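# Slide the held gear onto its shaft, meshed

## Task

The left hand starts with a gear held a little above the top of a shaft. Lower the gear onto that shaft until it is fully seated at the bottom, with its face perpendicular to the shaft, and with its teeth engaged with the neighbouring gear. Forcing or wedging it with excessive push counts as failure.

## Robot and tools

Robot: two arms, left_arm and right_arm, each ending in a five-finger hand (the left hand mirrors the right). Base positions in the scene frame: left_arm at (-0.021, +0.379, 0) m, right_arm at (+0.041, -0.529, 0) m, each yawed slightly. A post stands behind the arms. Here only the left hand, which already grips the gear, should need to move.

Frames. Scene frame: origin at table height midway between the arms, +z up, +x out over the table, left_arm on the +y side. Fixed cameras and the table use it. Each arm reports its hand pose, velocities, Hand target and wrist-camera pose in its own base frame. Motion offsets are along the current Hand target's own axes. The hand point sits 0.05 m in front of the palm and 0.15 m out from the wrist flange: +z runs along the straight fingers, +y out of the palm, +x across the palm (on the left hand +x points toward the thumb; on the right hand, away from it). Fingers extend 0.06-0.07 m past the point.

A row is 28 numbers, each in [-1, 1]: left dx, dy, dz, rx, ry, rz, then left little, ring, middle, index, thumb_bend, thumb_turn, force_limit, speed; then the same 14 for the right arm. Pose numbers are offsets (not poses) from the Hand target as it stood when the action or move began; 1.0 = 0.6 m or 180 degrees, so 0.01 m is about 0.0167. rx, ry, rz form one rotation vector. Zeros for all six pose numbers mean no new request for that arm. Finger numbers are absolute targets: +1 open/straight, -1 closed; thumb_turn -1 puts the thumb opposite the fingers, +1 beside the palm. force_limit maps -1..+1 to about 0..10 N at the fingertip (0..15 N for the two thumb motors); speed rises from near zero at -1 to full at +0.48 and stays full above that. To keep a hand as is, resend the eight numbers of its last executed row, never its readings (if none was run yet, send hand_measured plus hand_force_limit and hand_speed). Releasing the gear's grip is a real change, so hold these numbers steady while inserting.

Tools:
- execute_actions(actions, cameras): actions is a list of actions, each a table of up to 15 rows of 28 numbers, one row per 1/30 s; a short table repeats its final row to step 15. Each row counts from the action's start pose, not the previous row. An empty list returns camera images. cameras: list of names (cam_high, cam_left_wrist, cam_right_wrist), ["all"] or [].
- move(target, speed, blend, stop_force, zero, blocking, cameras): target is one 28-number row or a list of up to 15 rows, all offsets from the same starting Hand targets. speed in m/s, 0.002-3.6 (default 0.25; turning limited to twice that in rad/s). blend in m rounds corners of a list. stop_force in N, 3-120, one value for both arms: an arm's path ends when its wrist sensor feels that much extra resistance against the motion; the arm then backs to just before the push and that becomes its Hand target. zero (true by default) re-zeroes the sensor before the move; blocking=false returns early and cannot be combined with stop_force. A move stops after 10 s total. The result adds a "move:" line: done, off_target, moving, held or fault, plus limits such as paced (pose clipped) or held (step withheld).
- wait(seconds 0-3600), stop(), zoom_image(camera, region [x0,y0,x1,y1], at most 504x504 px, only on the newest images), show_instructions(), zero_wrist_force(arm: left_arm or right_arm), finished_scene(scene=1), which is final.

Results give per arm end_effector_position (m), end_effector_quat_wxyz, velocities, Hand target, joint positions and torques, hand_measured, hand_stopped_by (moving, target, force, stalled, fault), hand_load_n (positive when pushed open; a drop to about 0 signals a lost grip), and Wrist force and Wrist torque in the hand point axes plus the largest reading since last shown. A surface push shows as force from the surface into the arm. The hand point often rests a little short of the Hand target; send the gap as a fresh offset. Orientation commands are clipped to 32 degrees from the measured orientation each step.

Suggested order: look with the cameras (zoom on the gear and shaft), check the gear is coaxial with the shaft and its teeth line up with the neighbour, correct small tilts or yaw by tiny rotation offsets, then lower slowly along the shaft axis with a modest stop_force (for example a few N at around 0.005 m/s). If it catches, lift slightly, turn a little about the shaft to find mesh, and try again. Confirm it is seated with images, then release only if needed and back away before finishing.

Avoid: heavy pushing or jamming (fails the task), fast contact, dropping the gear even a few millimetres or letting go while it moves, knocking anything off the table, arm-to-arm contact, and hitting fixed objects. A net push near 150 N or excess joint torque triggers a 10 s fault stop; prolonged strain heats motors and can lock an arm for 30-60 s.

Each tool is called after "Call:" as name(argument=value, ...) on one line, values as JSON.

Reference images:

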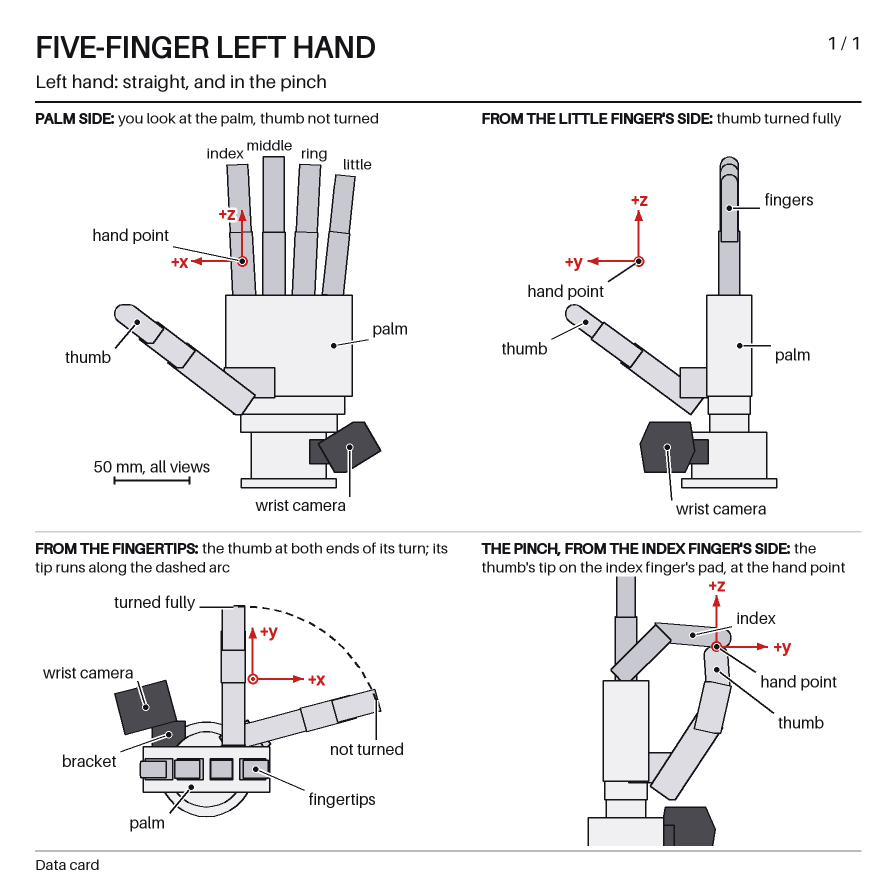

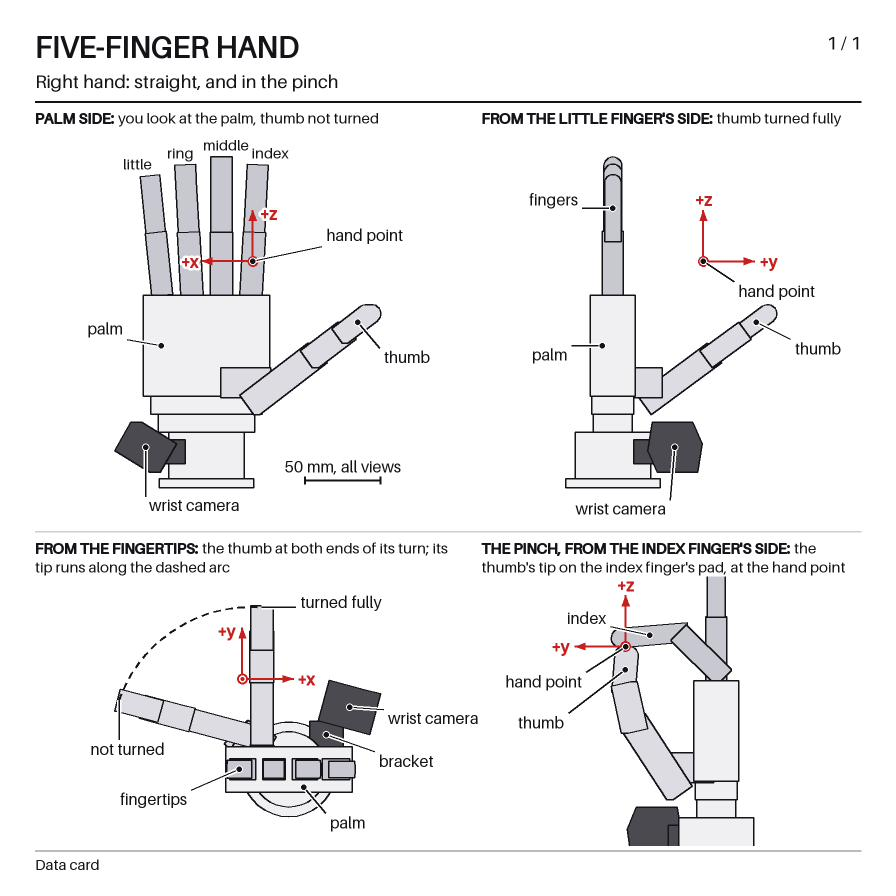

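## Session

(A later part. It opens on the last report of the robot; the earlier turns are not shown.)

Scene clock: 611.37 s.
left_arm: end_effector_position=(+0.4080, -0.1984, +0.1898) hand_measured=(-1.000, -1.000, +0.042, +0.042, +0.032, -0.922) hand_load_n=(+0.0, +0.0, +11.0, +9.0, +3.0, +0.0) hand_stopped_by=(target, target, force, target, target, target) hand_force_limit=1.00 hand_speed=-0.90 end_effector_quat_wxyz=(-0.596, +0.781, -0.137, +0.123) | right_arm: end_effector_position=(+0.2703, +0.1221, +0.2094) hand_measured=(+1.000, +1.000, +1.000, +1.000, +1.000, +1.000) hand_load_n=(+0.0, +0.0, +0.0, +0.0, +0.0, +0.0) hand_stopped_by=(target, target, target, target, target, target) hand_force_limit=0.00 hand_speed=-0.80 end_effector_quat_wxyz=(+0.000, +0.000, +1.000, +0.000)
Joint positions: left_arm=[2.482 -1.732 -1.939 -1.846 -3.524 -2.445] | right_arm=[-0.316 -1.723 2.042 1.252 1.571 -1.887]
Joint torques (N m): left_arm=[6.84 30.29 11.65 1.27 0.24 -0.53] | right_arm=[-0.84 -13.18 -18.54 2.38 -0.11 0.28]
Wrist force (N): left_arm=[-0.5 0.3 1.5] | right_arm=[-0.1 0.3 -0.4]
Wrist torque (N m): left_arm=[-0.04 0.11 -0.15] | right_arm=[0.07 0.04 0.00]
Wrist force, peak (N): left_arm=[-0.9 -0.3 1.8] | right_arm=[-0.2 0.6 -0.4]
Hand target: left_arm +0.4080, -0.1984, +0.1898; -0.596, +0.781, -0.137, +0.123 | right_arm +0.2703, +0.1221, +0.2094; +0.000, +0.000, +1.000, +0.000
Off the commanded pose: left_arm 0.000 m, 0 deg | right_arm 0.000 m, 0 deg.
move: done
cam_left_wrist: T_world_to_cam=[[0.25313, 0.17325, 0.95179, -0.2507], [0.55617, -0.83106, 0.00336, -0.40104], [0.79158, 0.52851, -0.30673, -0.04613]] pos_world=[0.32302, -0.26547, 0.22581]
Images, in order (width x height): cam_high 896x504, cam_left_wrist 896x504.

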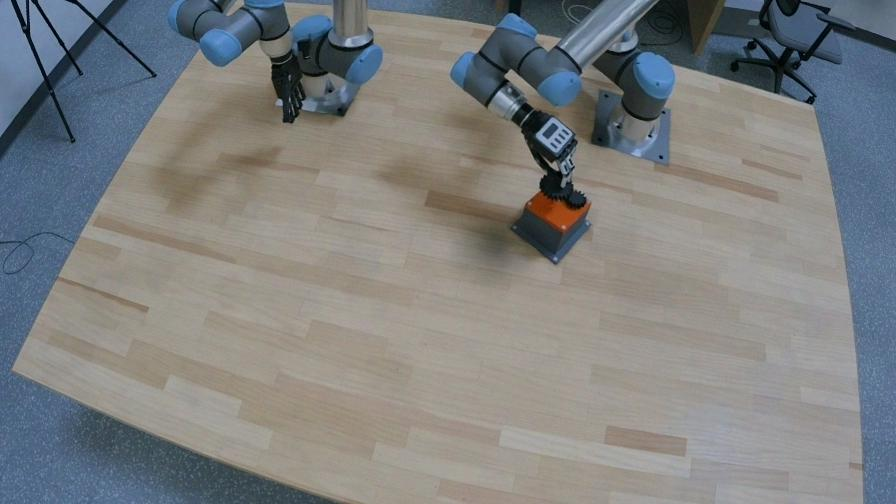

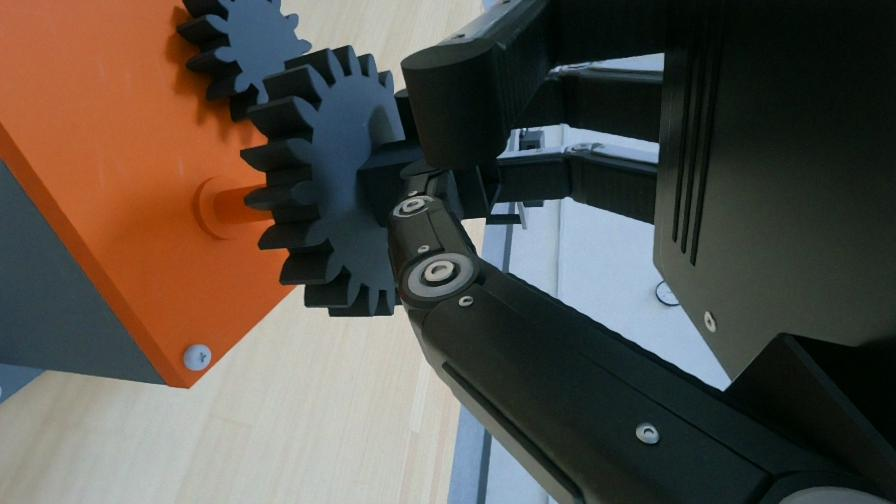

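Call:
move(target=[0.0030,0.0315,0.0104,0,0,0,-1,-1,0.04,0.04,0.032,-0.922,1.0,-0.9,0,0,0,0,0,0,1,1,1,1,1,1,0,-0.8], speed=0.04, stop_force=6, cameras=["cam_left_wrist","cam_high"])

Call:
zoom_image(camera="cam_left_wrist", region=[200, 0, 400, 200])

Call:
zoom_image(camera="cam_left_wrist", region=[200, 130, 350, 280])

Call:
zoom_image(camera="cam_high", region=[520, 160, 600, 240])

Scene clock: 629.00 s.
left_arm: end_effector_position=(+0.4107, -0.1982, +0.1700) hand_measured=(-1.000, -1.000, +0.042, +0.042, +0.032, -0.922) hand_load_n=(+0.0, +0.0, +11.0, +9.0, +3.0, +0.0) hand_stopped_by=(target, target, force, target, target, target) hand_force_limit=1.00 hand_speed=-0.90 end_effector_quat_wxyz=(-0.596, +0.781, -0.137, +0.123) | right_arm: end_effector_position=(+0.2703, +0.1221, +0.2094) hand_measured=(+1.000, +1.000, +1.000, +1.000, +1.000, +1.000) hand_load_n=(+0.0, +0.0, +0.0, +0.0, +0.0, +0.0) hand_stopped_by=(target, target, target, target, target, target) hand_force_limit=0.00 hand_speed=-0.80 end_effector_quat_wxyz=(+0.000, +0.000, +1.000, +0.000)
Joint positions: left_arm=[2.486 -1.762 -1.965 -1.786 -3.521 -2.438] | right_arm=[-0.316 -1.723 2.042 1.252 1.571 -1.887]
Joint torques (N m): left_arm=[-6.69 35.59 29.9 0.8 0.43 -1.29] | right_arm=[-1.15 -13.62 -18.85 2.48 -0.21 0.19]
Wrist force (N): left_arm=[-0.6 0.5 1.3] | right_arm=[0.0 0.5 -0.3]
Wrist torque (N m): left_arm=[0.00 0.13 -0.17] | right_arm=[0.10 0.02 0.01]
Wrist force, peak (N): left_arm=[-0.4 0.9 1.6] | right_arm=[0.0 0.7 -0.4]
Hand target: left_arm +0.4107, -0.1982, +0.1700; -0.596, +0.781, -0.137, +0.123 | right_arm +0.2703, +0.1221, +0.2094; +0.000, +0.000, +1.000, +0.000
Off the commanded pose: left_arm 0.000 m, 0 deg | right_arm 0.000 m, 0 deg.
move: done
cam_left_wrist: T_world_to_cam=[[0.25304, 0.17319, 0.95183, -0.23247], [0.55613, -0.83109, 0.00338, -0.4023], [0.79164, 0.52849, -0.30661, -0.05452]] pos_world=[0.32572, -0.26527, 0.20591]
Images, in order (width x height): cam_high 896x504, cam_left_wrist 896x504.

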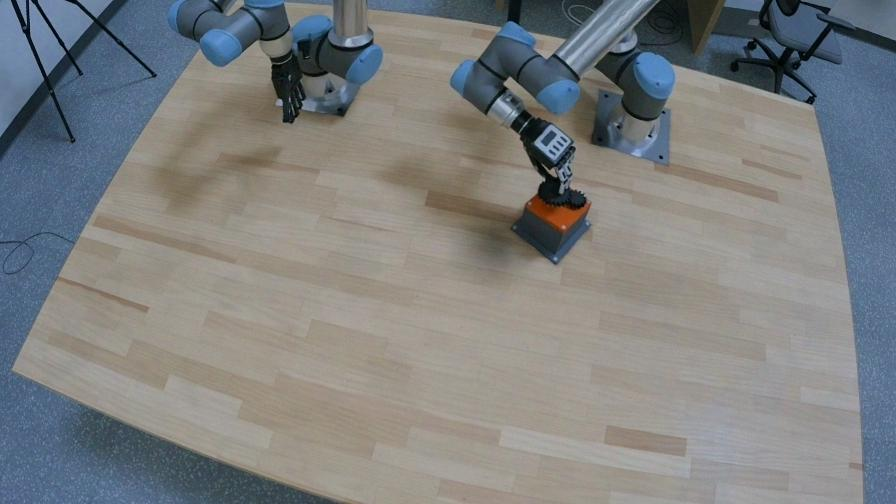

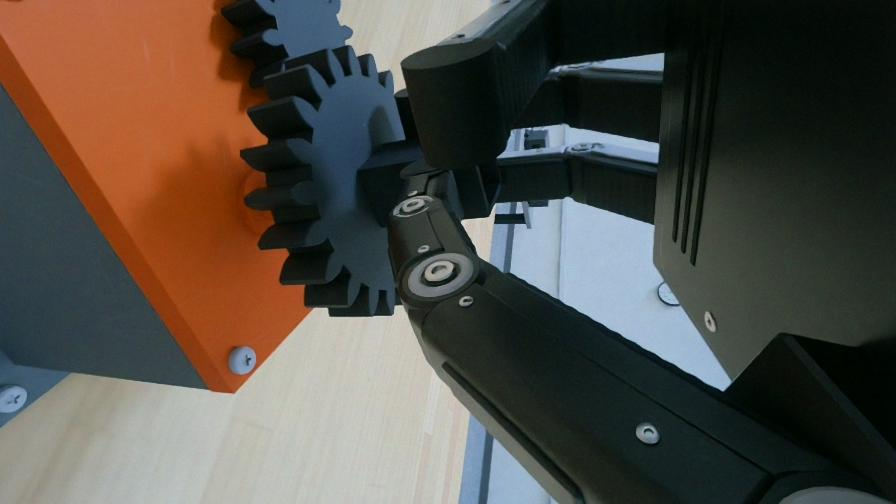

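Scaled by 2.520 from the camera's image (finer frame: 1280x720).

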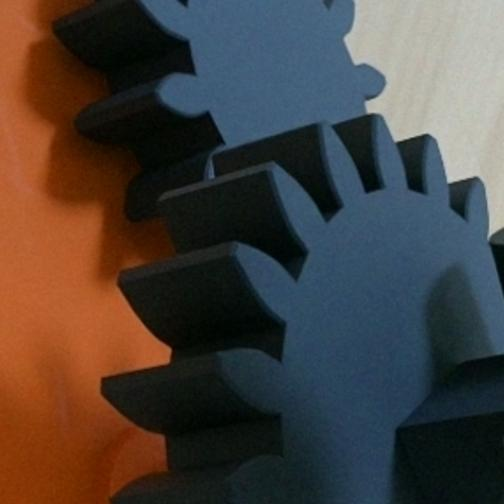

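Scaled by 3.360 from the camera's image (finer frame: 1280x720).

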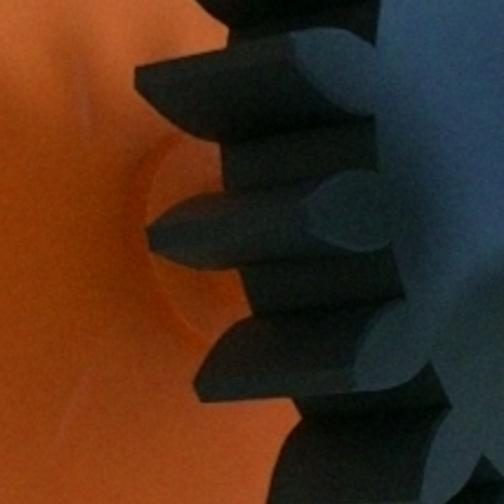

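Scaled by 6.300 from the camera's image (finer frame: 1280x720).

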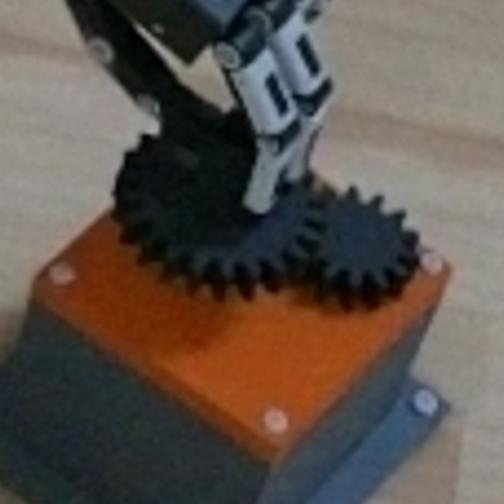

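Call:
move(target=[0.0020,0.0205,0.0068,0,0,0,-1,-1,0.04,0.04,0.032,-0.922,1.0,-0.9,0,0,0,0,0,0,1,1,1,1,1,1,0,-0.8], speed=0.01, stop_force=4, cameras=["cam_left_wrist"])

Call:
zoom_image(camera="cam_left_wrist", region=[200, 0, 400, 200])

Scene clock: 649.50 s.
left_arm: end_effector_position=(+0.4124, -0.1980, +0.1571) hand_measured=(-1.000, -1.000, +0.042, +0.042, +0.032, -0.922) hand_load_n=(+0.0, +0.0, +11.0, +9.0, +3.0, +0.0) hand_stopped_by=(target, target, force, target, target, target) hand_force_limit=1.00 hand_speed=-0.90 end_effector_quat_wxyz=(-0.596, +0.781, -0.137, +0.123) | right_arm: end_effector_position=(+0.2703, +0.1221, +0.2094) hand_measured=(+1.000, +1.000, +1.000, +1.000, +1.000, +1.000) hand_load_n=(+0.0, +0.0, +0.0, +0.0, +0.0, +0.0) hand_stopped_by=(target, target, target, target, target, target) hand_force_limit=0.00 hand_speed=-0.80 end_effector_quat_wxyz=(+0.000, +0.000, +1.000, +0.000)
Joint positions: left_arm=[2.488 -1.782 -1.979 -1.746 -3.52 -2.433] | right_arm=[-0.316 -1.723 2.042 1.252 1.571 -1.887]
Joint torques (N m): left_arm=[2.03 36.45 29.73 -0.22 2.68 0.19] | right_arm=[-0.52 -13.7 -19.04 2.65 -0.4 0.18]
Wrist force (N): left_arm=[-0.7 0.5 1.6] | right_arm=[-0.3 0.5 -0.1]
Wrist torque (N m): left_arm=[-0.03 0.15 -0.18] | right_arm=[0.09 0.05 -0.01]
Wrist force, peak (N): left_arm=[-0.7 0.5 1.7] | right_arm=[0.0 0.6 -0.6]
Hand target: left_arm +0.4124, -0.1980, +0.1571; -0.596, +0.781, -0.137, +0.123 | right_arm +0.2703, +0.1221, +0.2094; +0.000, +0.000, +1.000, +0.000
Off the commanded pose: left_arm 0.000 m, 0 deg | right_arm 0.000 m, 0 deg.
move: done
cam_left_wrist: T_world_to_cam=[[0.25304, 0.17319, 0.95183, -0.22063], [0.55613, -0.83109, 0.00338, -0.40312], [0.79164, 0.52849, -0.30661, -0.05988]] pos_world=[0.32742, -0.26517, 0.19301]

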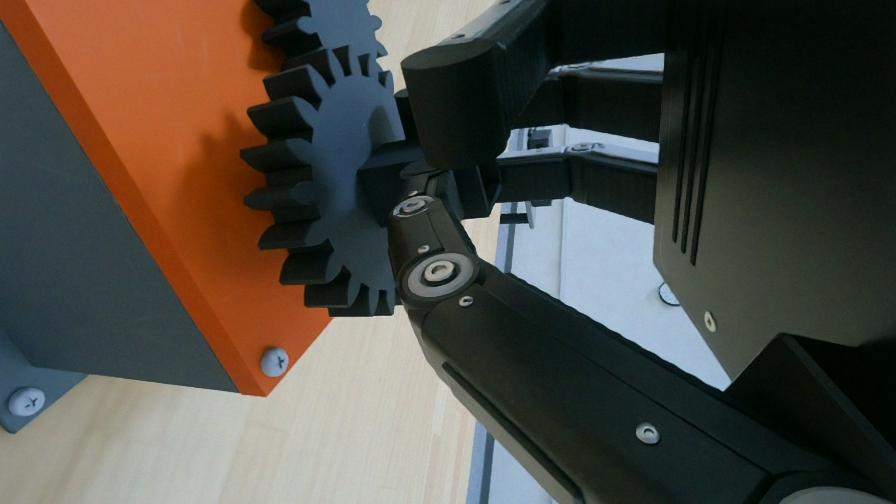

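Scaled by 2.520 from the camera's image (finer frame: 1280x720).

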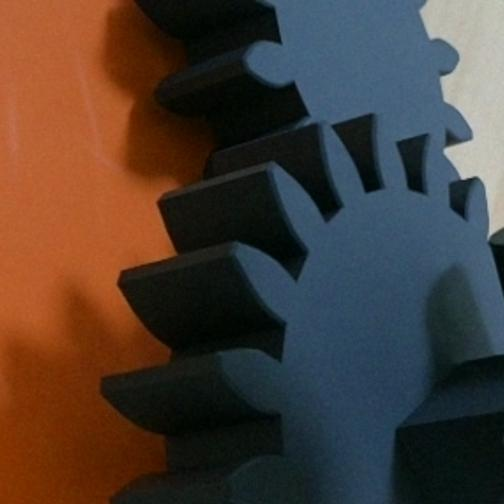

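Call:
move(target=[0.0011,0.0110,0.0036,0,0,0,-1,-1,0.04,0.04,0.032,-0.922,1.0,-0.9,0,0,0,0,0,0,1,1,1,1,1,1,0,-0.8], speed=0.006, stop_force=4, cameras=["cam_left_wrist"])

Call:
zoom_image(camera="cam_left_wrist", region=[220, 0, 420, 200])

Scene clock: 657.37 s.
left_arm: end_effector_position=(+0.4133, -0.1980, +0.1501) hand_measured=(-1.000, -1.000, +0.042, +0.042, +0.032, -0.922) hand_load_n=(+0.0, +0.0, +11.0, +9.0, +2.5, +0.0) hand_stopped_by=(target, target, force, target, target, target) hand_force_limit=1.00 hand_speed=-0.90 end_effector_quat_wxyz=(-0.596, +0.781, -0.137, +0.123) | right_arm: end_effector_position=(+0.2703, +0.1221, +0.2094) hand_measured=(+1.000, +1.000, +1.000, +1.000, +1.000, +1.000) hand_load_n=(+0.0, +0.0, +0.0, +0.0, +0.0, +0.0) hand_stopped_by=(target, target, target, target, target, target) hand_force_limit=0.00 hand_speed=-0.80 end_effector_quat_wxyz=(+0.000, +0.000, +1.000, +0.000)
Joint positions: left_arm=[2.49 -1.794 -1.987 -1.724 -3.519 -2.431] | right_arm=[-0.316 -1.723 2.042 1.252 1.571 -1.887]
Joint torques (N m): left_arm=[7.19 33.4 19.43 0.11 3.64 1.56] | right_arm=[-0.39 -14.26 -19.76 2.56 -0.39 0.15]
Wrist force (N): left_arm=[-0.6 0.7 1.4] | right_arm=[0.1 0.4 -0.7]
Wrist torque (N m): left_arm=[-0.02 0.14 -0.18] | right_arm=[0.10 0.01 0.01]
Wrist force, peak (N): left_arm=[-0.8 0.6 1.6] | right_arm=[0.0 0.8 -0.4]
Hand target: left_arm +0.4134, -0.1980, +0.1502; -0.596, +0.781, -0.137, +0.123 | right_arm +0.2703, +0.1221, +0.2094; +0.000, +0.000, +1.000, +0.000
Off the commanded pose: left_arm 0.000 m, 0 deg | right_arm 0.000 m, 0 deg.
move: done
cam_left_wrist: T_world_to_cam=[[0.25318, 0.17317, 0.95179, -0.21436], [0.55615, -0.83108, 0.00327, -0.4035], [0.79158, 0.52851, -0.30673, -0.06271]] pos_world=[0.32832, -0.26507, 0.18611]

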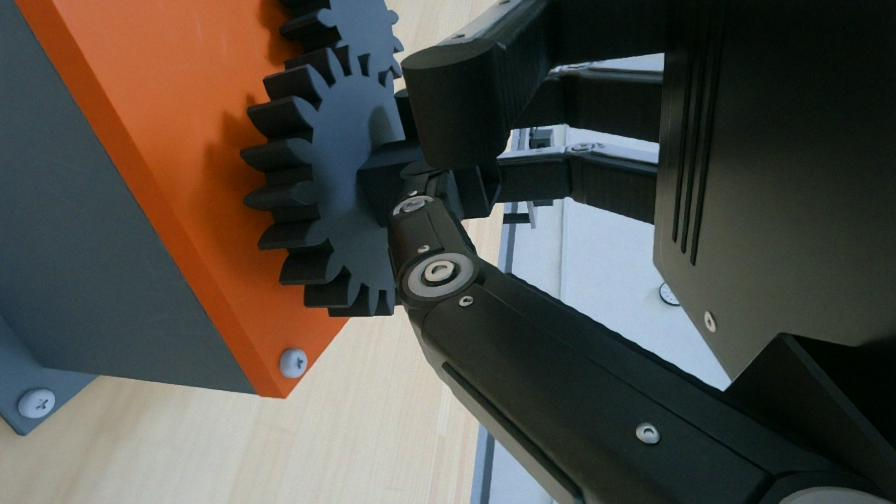

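Scaled by 2.520 from the camera's image (finer frame: 1280x720).

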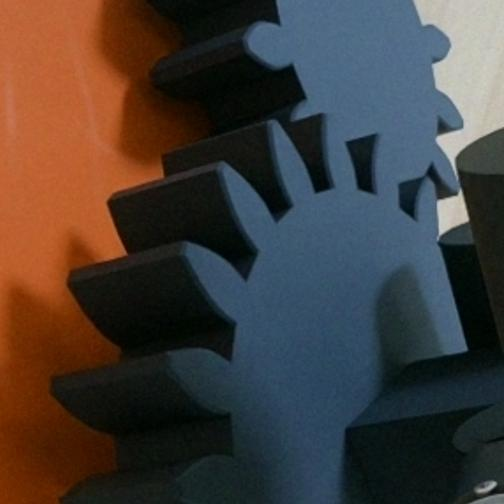

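Call:
move(target=[0.0012,0.0126,0.0041,0,0,0,-1,-1,0.04,0.04,0.032,-0.922,1.0,-0.9,0,0,0,0,0,0,1,1,1,1,1,1,0,-0.8], speed=0.006, stop_force=4, cameras=["cam_left_wrist"])

Call:
zoom_image(camera="cam_left_wrist", region=[220, 0, 420, 200])

Scene clock: 665.73 s.
left_arm: end_effector_position=(+0.4144, -0.1979, +0.1423) hand_measured=(-1.000, -1.000, +0.042, +0.042, +0.032, -0.922) hand_load_n=(+0.0, +0.0, +10.0, +8.5, +4.0, +0.0) hand_stopped_by=(target, target, force, target, target, target) hand_force_limit=1.00 hand_speed=-0.90 end_effector_quat_wxyz=(-0.596, +0.781, -0.137, +0.123) | right_arm: end_effector_position=(+0.2703, +0.1221, +0.2094) hand_measured=(+1.000, +1.000, +1.000, +1.000, +1.000, +1.000) hand_load_n=(+0.0, +0.0, +0.0, +0.0, +0.0, +0.0) hand_stopped_by=(target, target, target, target, target, target) hand_force_limit=0.00 hand_speed=-0.80 end_effector_quat_wxyz=(+0.000, +0.000, +1.000, +0.000)
Joint positions: left_arm=[2.491 -1.807 -1.995 -1.701 -3.518 -2.428] | right_arm=[-0.316 -1.723 2.042 1.252 1.571 -1.887]
Joint torques (N m): left_arm=[0.01 37.01 28.24 0.31 -0.92 -1.37] | right_arm=[-0.25 -14.16 -19.65 2.73 -0.48 0.27]
Wrist force (N): left_arm=[-1.8 -2.5 1.1] | right_arm=[0.0 0.5 -0.2]
Wrist torque (N m): left_arm=[-0.07 0.15 -0.15] | right_arm=[0.10 0.02 0.01]
Wrist force, peak (N): left_arm=[-2.7 -6.0 0.0] | right_arm=[-0.2 0.3 -0.7]
Hand target: left_arm +0.4144, -0.1979, +0.1423; -0.596, +0.781, -0.137, +0.123 | right_arm +0.2703, +0.1221, +0.2094; +0.000, +0.000, +1.000, +0.000
Off the commanded pose: left_arm 0.000 m, 0 deg | right_arm 0.000 m, 0 deg.
move: contact (left_arm)
cam_left_wrist: T_world_to_cam=[[0.25309, 0.17311, 0.95183, -0.2072], [0.55611, -0.8311, 0.00329, -0.40408], [0.79164, 0.52849, -0.30661, -0.06602]] pos_world=[0.32942, -0.26507, 0.17831]

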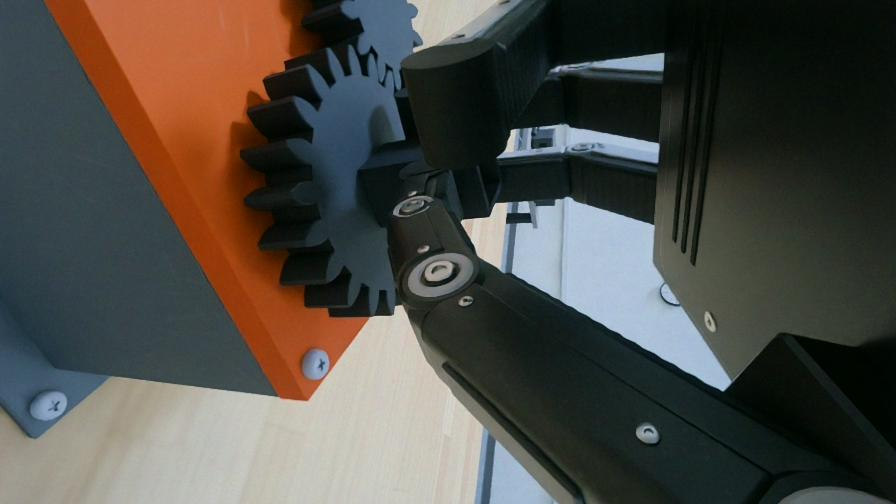

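Scaled by 2.520 from the camera's image (finer frame: 1280x720).

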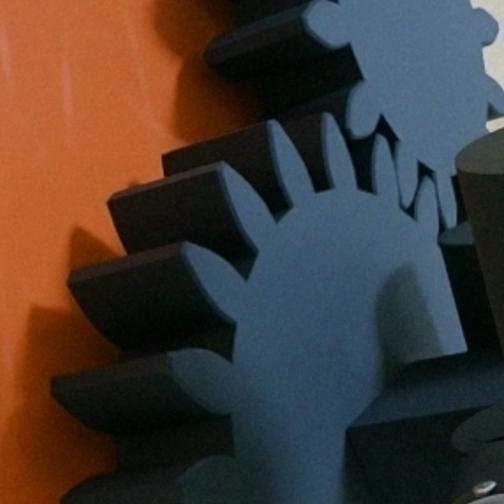

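Call:
zoom_image(camera="cam_left_wrist", region=[320, 0, 430, 110])

Call:
zoom_image(camera="cam_left_wrist", region=[230, 180, 400, 350])

Scaled by 4.582 from the camera's image (finer frame: 1280x720).

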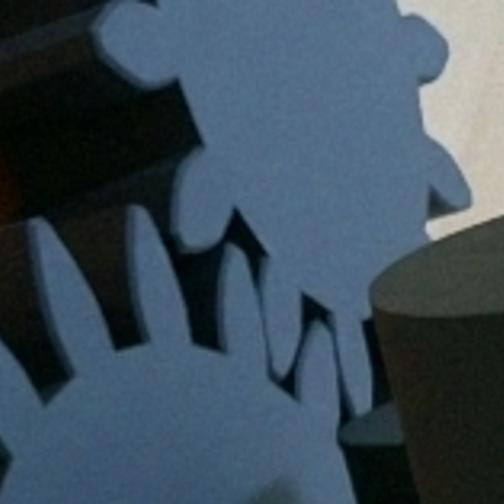

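Scaled by 2.965 from the camera's image (finer frame: 1280x720).

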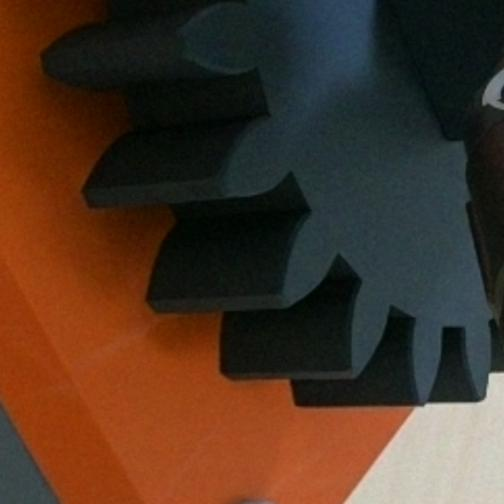

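Call:
move(target=[0.0005,0.0047,0.0016,0,0,0,-1,-1,0.04,0.04,0.032,-0.922,1.0,-0.9,0,0,0,0,0,0,1,1,1,1,1,1,0,-0.8], speed=0.003, stop_force=7, cameras=["cam_left_wrist"])

Call:
zoom_image(camera="cam_left_wrist", region=[320, 0, 430, 110])

Scene clock: 682.33 s.
left_arm: end_effector_position=(+0.4145, -0.1980, +0.1422) hand_measured=(-1.000, -1.000, +0.042, +0.042, +0.032, -0.922) hand_load_n=(+0.0, +0.0, +11.0, +9.0, +3.0, -0.5) hand_stopped_by=(target, target, force, target, target, target) hand_force_limit=1.00 hand_speed=-0.90 end_effector_quat_wxyz=(-0.596, +0.781, -0.137, +0.123) | right_arm: end_effector_position=(+0.2703, +0.1221, +0.2094) hand_measured=(+1.000, +1.000, +1.000, +1.000, +1.000, +1.000) hand_load_n=(+0.0, +0.0, +0.0, +0.0, +0.0, +0.0) hand_stopped_by=(target, target, target, target, target, target) hand_force_limit=0.00 hand_speed=-0.80 end_effector_quat_wxyz=(+0.000, +0.000, +1.000, +0.000)
Joint positions: left_arm=[2.491 -1.807 -1.995 -1.7 -3.518 -2.428] | right_arm=[-0.316 -1.723 2.042 1.252 1.571 -1.887]
Joint torques (N m): left_arm=[-1.53 34.92 27.86 0.05 -0.92 0.69] | right_arm=[-0.7 -14.24 -19.43 2.9 -0.59 0.22]
Wrist force (N): left_arm=[-1.9 -4.1 0.3] | right_arm=[0.0 0.5 -0.4]
Wrist torque (N m): left_arm=[-0.02 0.07 -0.12] | right_arm=[0.10 0.01 0.01]
Wrist force, peak (N): left_arm=[-3.7 -11.0 -1.5] | right_arm=[-0.1 0.7 -0.6]
Hand target: left_arm +0.4145, -0.1980, +0.1422; -0.596, +0.781, -0.137, +0.123 (not the last commanded pose) | right_arm +0.2703, +0.1221, +0.2094; +0.000, +0.000, +1.000, +0.000
Off the commanded pose: left_arm 0.003 m, 0 deg | right_arm 0.000 m, 0 deg.
move: contact (left_arm)
cam_left_wrist: T_world_to_cam=[[0.25275, 0.17345, 0.95186, -0.20684], [0.55612, -0.8311, 0.00378, -0.40423], [0.79174, 0.52839, -0.30652, -0.06624]] pos_world=[0.32952, -0.26507, 0.17811]

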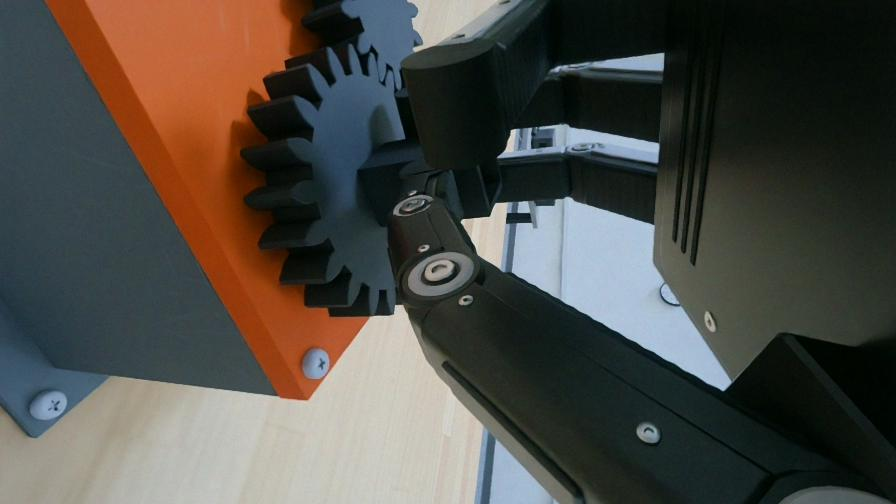

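Scaled by 4.582 from the camera's image (finer frame: 1280x720).

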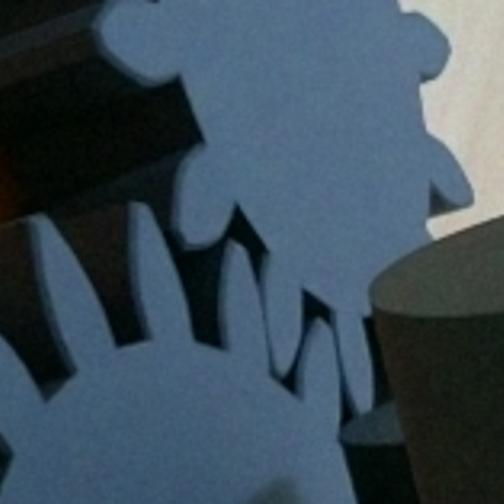

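Call:
move(target=[-0.00002,-0.00030,-0.0001,0,0,0,-1,-1,0.04,0.04,0.032,-0.922,1.0,-0.9,0,0,0,0,0,0,1,1,1,1,1,1,0,-0.8], speed=0.01, cameras=["cam_high"])

Call:
zoom_image(camera="cam_high", region=[520, 160, 600, 240])

Scene clock: 698.63 s.
left_arm: end_effector_position=(+0.4145, -0.1980, +0.1424) hand_measured=(-1.000, -1.000, +0.042, +0.042, +0.032, -0.922) hand_load_n=(+0.0, +0.0, +10.5, +8.5, +3.5, +0.0) hand_stopped_by=(target, target, force, target, target, target) hand_force_limit=1.00 hand_speed=-0.90 end_effector_quat_wxyz=(-0.596, +0.781, -0.137, +0.123) | right_arm: end_effector_position=(+0.2703, +0.1221, +0.2094) hand_measured=(+1.000, +1.000, +1.000, +1.000, +1.000, +1.000) hand_load_n=(+0.0, +0.0, +0.0, -0.5, +0.0, +0.0) hand_stopped_by=(target, target, target, target, target, target) hand_force_limit=0.00 hand_speed=-0.80 end_effector_quat_wxyz=(+0.000, +0.000, +1.000, +0.000)
Joint positions: left_arm=[2.491 -1.807 -1.995 -1.7 -3.518 -2.428] | right_arm=[-0.316 -1.723 2.042 1.252 1.571 -1.887]
Joint torques (N m): left_arm=[-5.87 34.21 27.77 0.6 -1.83 -1.26] | right_arm=[-0.44 -15.32 -20.09 3.01 -1.08 0.24]
Wrist force (N): left_arm=[-0.2 1.4 1.6] | right_arm=[0.1 0.3 -0.5]
Wrist torque (N m): left_arm=[0.14 0.04 -0.18] | right_arm=[0.08 0.00 0.00]
Wrist force, peak (N): left_arm=[-2.0 -4.5 0.4] | right_arm=[-0.3 0.7 -0.6]
Hand target: left_arm +0.4145, -0.1980, +0.1424; -0.596, +0.781, -0.137, +0.123 | right_arm +0.2703, +0.1221, +0.2094; +0.000, +0.000, +1.000, +0.000
Off the commanded pose: left_arm 0.000 m, 0 deg | right_arm 0.000 m, 0 deg.
move: done

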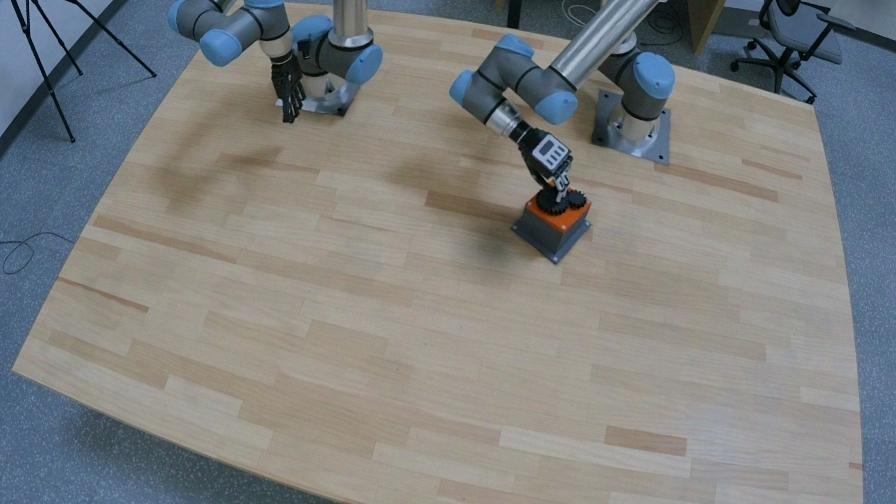

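Scaled by 6.300 from the camera's image (finer frame: 1280x720).

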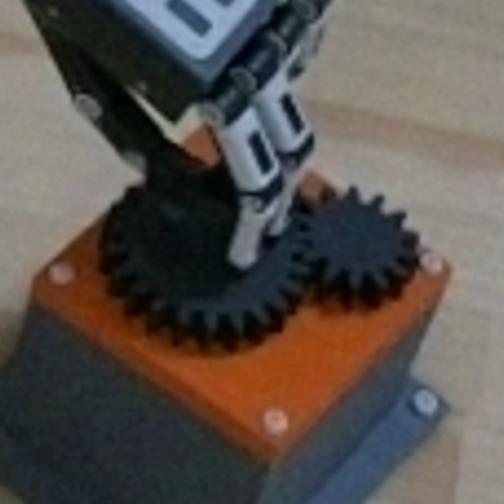

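Call:
move(target=[-0.0002,-0.0024,-0.0008,0,0,0,-1,-1,0.04,0.04,0.032,-0.922,1.0,-0.9,0,0,0,0,0,0,1,1,1,1,1,1,0,-0.8], speed=0.005)

Call:
move(target=[0.0007,0.0071,0.0023,0,0,0,-1,-1,0.04,0.04,0.032,-0.922,1.0,-0.9,0,0,0,0,0,0,1,1,1,1,1,1,0,-0.8], speed=0.003, stop_force=5, cameras=["cam_left_wrist"])

Scene clock: 707.87 s.
left_arm: end_effector_position=(+0.4143, -0.1981, +0.1439) hand_measured=(-1.000, -1.000, +0.042, +0.042, +0.032, -0.922) hand_load_n=(+0.0, +0.0, +10.5, +8.5, +3.5, +0.0) hand_stopped_by=(target, target, force, target, target, target) hand_force_limit=1.00 hand_speed=-0.90 end_effector_quat_wxyz=(-0.596, +0.781, -0.137, +0.123) | right_arm: end_effector_position=(+0.2703, +0.1221, +0.2094) hand_measured=(+1.000, +1.000, +1.000, +1.000, +1.000, +1.000) hand_load_n=(+0.0, +0.0, +0.0, +0.0, +0.0, +0.5) hand_stopped_by=(target, target, target, target, target, target) hand_force_limit=0.00 hand_speed=-0.80 end_effector_quat_wxyz=(+0.000, +0.000, +1.000, +0.000)
Joint positions: left_arm=[2.491 -1.805 -1.993 -1.705 -3.518 -2.429] | right_arm=[-0.316 -1.723 2.042 1.252 1.571 -1.887]
Joint torques (N m): left_arm=[-6.86 32.44 26.42 1.15 -1.74 -2.05] | right_arm=[-1.24 -14.8 -21.03 3 -1.15 0.18]
Wrist force (N): left_arm=[-0.2 1.4 1.6] | right_arm=[0.0 0.3 -0.2]
Wrist torque (N m): left_arm=[0.15 0.05 -0.11] | right_arm=[0.06 0.01 0.01]
Wrist force, peak (N): left_arm=[-0.2 1.7 1.6] | right_arm=[0.0 0.8 -0.3]
Hand target: left_arm +0.4143, -0.1981, +0.1439; -0.596, +0.781, -0.137, +0.123 | right_arm +0.2703, +0.1221, +0.2094; +0.000, +0.000, +1.000, +0.000
Off the commanded pose: left_arm 0.000 m, 0 deg | right_arm 0.000 m, 0 deg.
move: done

Scene clock: 709.47 s.
left_arm: end_effector_position=(+0.4145, -0.1981, +0.1422) hand_measured=(-1.000, -1.000, +0.042, +0.042, +0.032, -0.922) hand_load_n=(+0.0, +0.0, +11.0, +9.0, +3.0, +0.0) hand_stopped_by=(target, target, force, target, target, target) hand_force_limit=1.00 hand_speed=-0.90 end_effector_quat_wxyz=(-0.596, +0.781, -0.137, +0.123) | right_arm: end_effector_position=(+0.2703, +0.1221, +0.2094) hand_measured=(+1.000, +1.000, +1.000, +1.000, +1.000, +1.000) hand_load_n=(+0.0, +0.0, +0.0, +0.0, +0.0, +0.0) hand_stopped_by=(target, target, target, target, target, target) hand_force_limit=0.00 hand_speed=-0.80 end_effector_quat_wxyz=(+0.000, +0.000, +1.000, +0.000)
Joint positions: left_arm=[2.491 -1.808 -1.995 -1.7 -3.518 -2.428] | right_arm=[-0.316 -1.723 2.042 1.252 1.571 -1.887]
Joint torques (N m): left_arm=[0.89 35.28 27.58 0.1 -2.16 -0.31] | right_arm=[0.12 -14.77 -20.38 2.99 -1.23 0.44]
Wrist force (N): left_arm=[-2.2 -5.1 -0.4] | right_arm=[-0.1 0.3 -0.2]
Wrist torque (N m): left_arm=[-0.10 0.09 -0.10] | right_arm=[0.07 0.02 0.00]
Wrist force, peak (N): left_arm=[-3.1 -8.6 -1.3] | right_arm=[-0.3 0.6 -0.5]
Hand target: left_arm +0.4145, -0.1981, +0.1422; -0.596, +0.781, -0.137, +0.123 (not the last commanded pose) | right_arm +0.2703, +0.1221, +0.2094; +0.000, +0.000, +1.000, +0.000
Off the commanded pose: left_arm 0.003 m, 0 deg | right_arm 0.000 m, 0 deg.
move: contact (left_arm)
cam_left_wrist: T_world_to_cam=[[0.25273, 0.17349, 0.95186, -0.20681], [0.55624, -0.83101, 0.00378, -0.40433], [0.79166, 0.5285, -0.30652, -0.06613]] pos_world=[0.32952, -0.26517, 0.17811]

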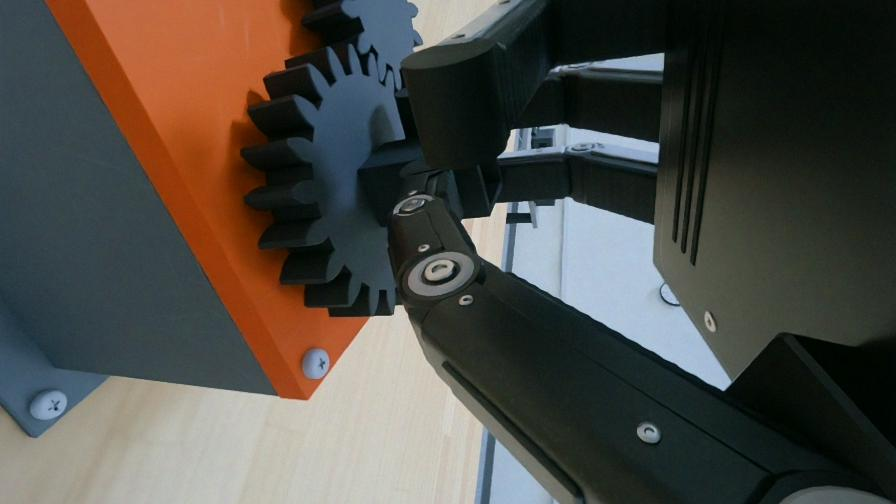

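Call:
move(target=[-0.00002,-0.00025,-0.00008,0,0,0,-1,-1,0.04,0.04,0.032,-0.922,1.0,-0.9,0,0,0,0,0,0,1,1,1,1,1,1,0,-0.8], speed=0.01)

Call:
move(target=[0,0,0,0,0,0,-1,-1,0.3,0.3,0.25,-0.922,1.0,-0.9,0,0,0,0,0,0,1,1,1,1,1,1,0,-0.8], speed=0.01, cameras=["cam_left_wrist","cam_high"])

Call:
zoom_image(camera="cam_left_wrist", region=[300, 0, 500, 200])

Scene clock: 716.87 s.
left_arm: end_effector_position=(+0.4145, -0.1981, +0.1424) hand_measured=(-1.000, -1.000, +0.042, +0.042, +0.032, -0.922) hand_load_n=(+0.0, +0.0, +10.5, +8.5, +3.5, +0.0) hand_stopped_by=(target, target, force, target, target, target) hand_force_limit=1.00 hand_speed=-0.90 end_effector_quat_wxyz=(-0.596, +0.781, -0.137, +0.123) | right_arm: end_effector_position=(+0.2703, +0.1221, +0.2094) hand_measured=(+1.000, +1.000, +1.000, +1.000, +1.000, +1.000) hand_load_n=(+0.0, +0.0, +0.5, +0.0, +0.0, +0.0) hand_stopped_by=(target, target, target, target, target, target) hand_force_limit=0.00 hand_speed=-0.80 end_effector_quat_wxyz=(+0.000, +0.000, +1.000, +0.000)
Joint positions: left_arm=[2.491 -1.807 -1.995 -1.7 -3.518 -2.428] | right_arm=[-0.316 -1.723 2.042 1.252 1.571 -1.887]
Joint torques (N m): left_arm=[-4.46 33.7 27.51 0.93 -1.78 -1.73] | right_arm=[-0.92 -16.04 -21.32 3.13 -1.43 0.29]
Wrist force (N): left_arm=[-0.1 1.5 1.7] | right_arm=[0.0 0.3 -0.3]
Wrist torque (N m): left_arm=[0.15 0.03 -0.17] | right_arm=[0.07 0.02 0.00]
Wrist force, peak (N): left_arm=[-2.3 -5.3 -0.3] | right_arm=[0.2 0.6 -0.5]
Hand target: left_arm +0.4145, -0.1981, +0.1424; -0.596, +0.781, -0.137, +0.123 | right_arm +0.2703, +0.1221, +0.2094; +0.000, +0.000, +1.000, +0.000
Off the commanded pose: left_arm 0.000 m, 0 deg | right_arm 0.000 m, 0 deg.
move: done

Scene clock: 718.63 s.
left_arm: end_effector_position=(+0.4145, -0.1981, +0.1424) hand_measured=(-1.000, -1.000, +0.300, +0.300, +0.250, -0.922) hand_load_n=(+0.5, +0.0, +0.0, +0.0, +0.5, +0.0) hand_stopped_by=(target, target, target, target, target, target) hand_force_limit=1.00 hand_speed=-0.90 end_effector_quat_wxyz=(-0.596, +0.781, -0.136, +0.123) | right_arm: end_effector_position=(+0.2703, +0.1221, +0.2094) hand_measured=(+1.000, +1.000, +1.000, +1.000, +1.000, +1.000) hand_load_n=(+0.0, +0.0, +0.0, +0.0, +0.0, +0.0) hand_stopped_by=(target, target, target, target, target, target) hand_force_limit=0.00 hand_speed=-0.80 end_effector_quat_wxyz=(+0.000, +0.000, +1.000, +0.000)
Joint positions: left_arm=[2.491 -1.807 -1.995 -1.7 -3.518 -2.428] | right_arm=[-0.316 -1.723 2.042 1.252 1.571 -1.887]
Joint torques (N m): left_arm=[-5.48 32.34 25.23 2.31 -0.66 -1.47] | right_arm=[-0.2 -15.3 -21.08 3.11 -1.32 0.11]
Wrist force (N): left_arm=[-0.1 0.7 1.4] | right_arm=[-0.1 0.4 -0.3]
Wrist torque (N m): left_arm=[0.07 0.03 -0.15] | right_arm=[0.09 0.03 0.00]
Wrist force, peak (N): left_arm=[-0.1 1.4 1.8] | right_arm=[-0.2 0.5 -0.5]
Hand target: left_arm +0.4145, -0.1981, +0.1424; -0.596, +0.781, -0.137, +0.123 | right_arm +0.2703, +0.1221, +0.2094; +0.000, +0.000, +1.000, +0.000
Off the commanded pose: left_arm 0.000 m, 0 deg | right_arm 0.000 m, 0 deg.
move: done
cam_left_wrist: T_world_to_cam=[[0.25277, 0.17347, 0.95185, -0.20702], [0.55616, -0.83107, 0.00377, -0.40431], [0.7917, 0.52843, -0.30654, -0.0661]] pos_world=[0.32952, -0.26517, 0.17831]
Images, in order (width x height): cam_high 896x504, cam_left_wrist 896x504.

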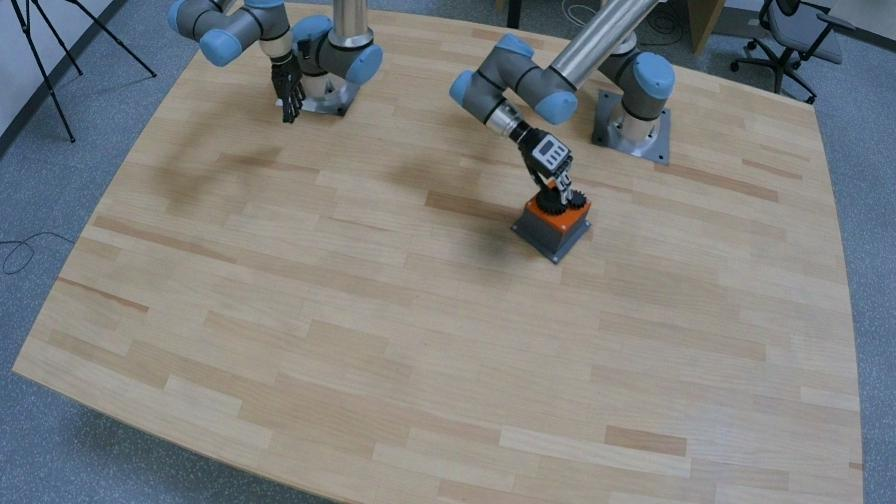

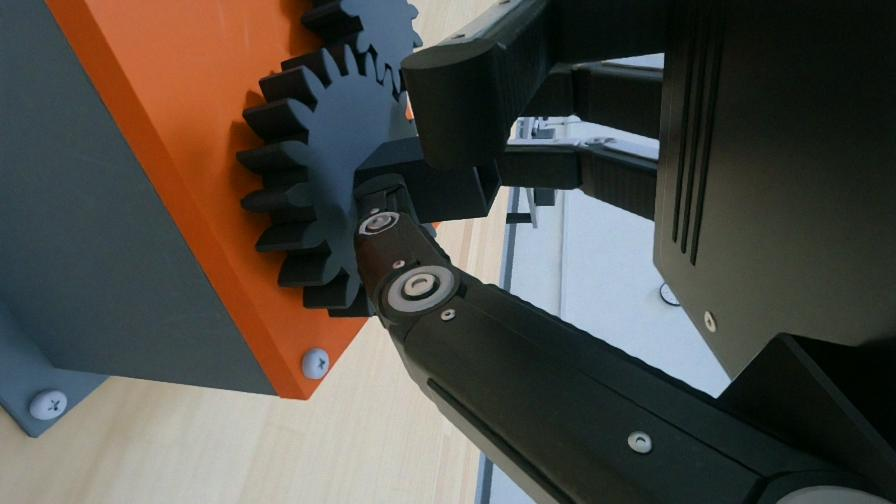

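Scaled by 2.520 from the camera's image (finer frame: 1280x720).

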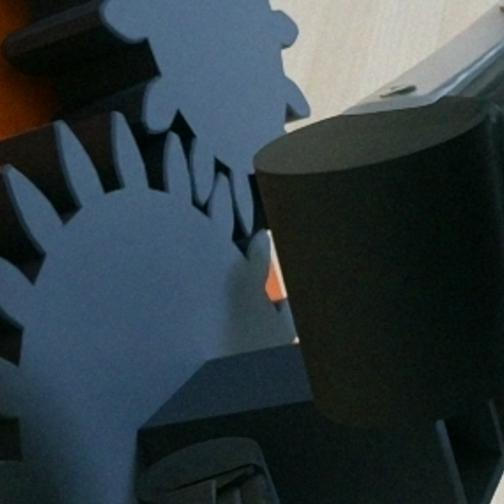

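Call:
move(target=[0,0,0,0,0,0,-1,-1,0.7,0.7,0.25,-0.922,1.0,-0.9,0,0,0,0,0,0,1,1,1,1,1,1,0,-0.8], speed=0.01, cameras=["cam_left_wrist","cam_high"])

Call:
zoom_image(camera="cam_high", region=[520, 160, 600, 240])

Call:
zoom_image(camera="cam_left_wrist", region=[300, 100, 500, 300])

Scene clock: 738.53 s.
left_arm: end_effector_position=(+0.4145, -0.1981, +0.1424) hand_measured=(-1.000, -1.000, +0.700, +0.700, +0.250, -0.922) hand_load_n=(+0.0, +0.0, +0.0, -0.5, +0.0, +0.0) hand_stopped_by=(target, target, target, target, target, target) hand_force_limit=1.00 hand_speed=-0.90 end_effector_quat_wxyz=(-0.596, +0.781, -0.136, +0.123) | right_arm: end_effector_position=(+0.2703, +0.1221, +0.2094) hand_measured=(+1.000, +1.000, +1.000, +1.000, +1.000, +1.000) hand_load_n=(+0.0, +0.0, +0.0, +0.0, +0.0, +0.0) hand_stopped_by=(target, target, target, target, target, target) hand_force_limit=0.00 hand_speed=-0.80 end_effector_quat_wxyz=(+0.000, +0.000, +1.000, +0.000)
Joint positions: left_arm=[2.491 -1.807 -1.995 -1.7 -3.518 -2.428] | right_arm=[-0.316 -1.723 2.042 1.252 1.571 -1.887]
Joint torques (N m): left_arm=[-5.03 24.23 17.39 2.31 1.83 -0.95] | right_arm=[-0.81 -15.56 -20.91 2.93 -1.51 0.27]
Wrist force (N): left_arm=[0.0 0.7 1.5] | right_arm=[0.0 0.2 -0.5]
Wrist torque (N m): left_arm=[0.06 0.01 -0.15] | right_arm=[0.07 0.02 0.00]
Wrist force, peak (N): left_arm=[-0.2 0.7 1.8] | right_arm=[-0.1 0.5 -0.6]
Hand target: left_arm +0.4145, -0.1981, +0.1424; -0.596, +0.781, -0.137, +0.123 | right_arm +0.2703, +0.1221, +0.2094; +0.000, +0.000, +1.000, +0.000
Off the commanded pose: left_arm 0.000 m, 0 deg | right_arm 0.000 m, 0 deg.
move: done
cam_left_wrist: T_world_to_cam=[[0.25277, 0.17347, 0.95185, -0.20702], [0.55616, -0.83107, 0.00377, -0.40431], [0.7917, 0.52843, -0.30654, -0.0661]] pos_world=[0.32952, -0.26517, 0.17831]
Images, in order (width x height): cam_high 896x504, cam_left_wrist 896x504.

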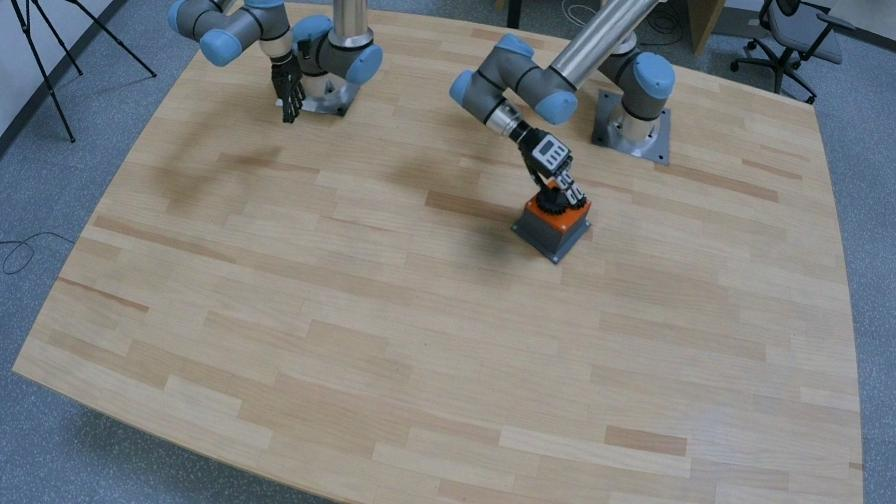

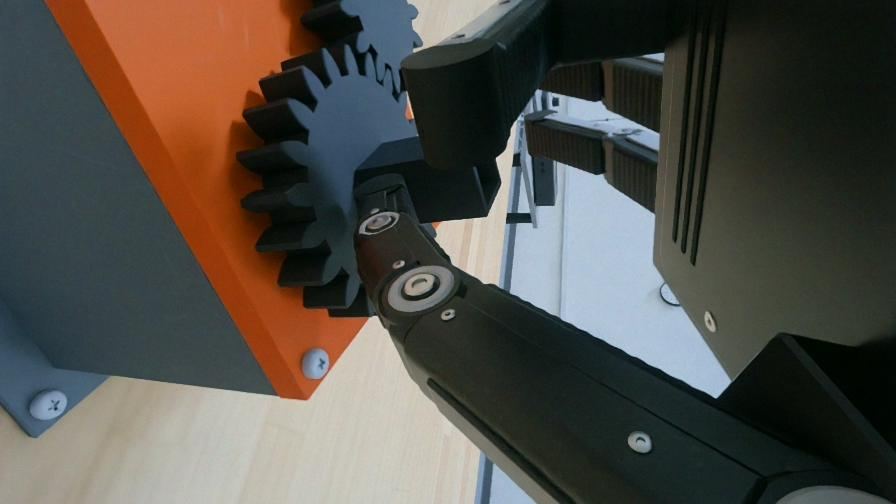

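Scaled by 6.300 from the camera's image (finer frame: 1280x720).

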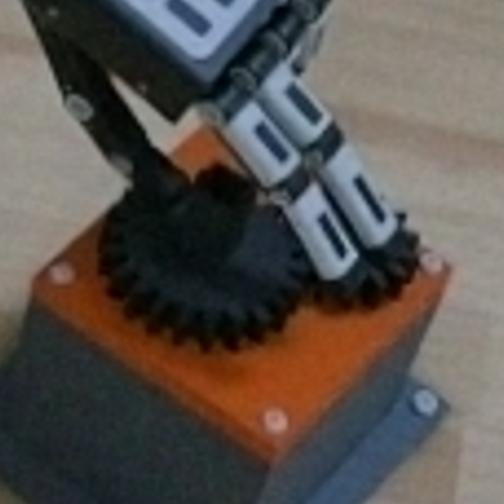

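Scaled by 2.520 from the camera's image (finer frame: 1280x720).

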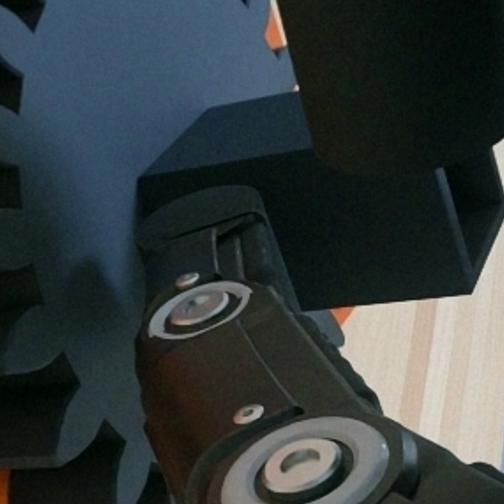

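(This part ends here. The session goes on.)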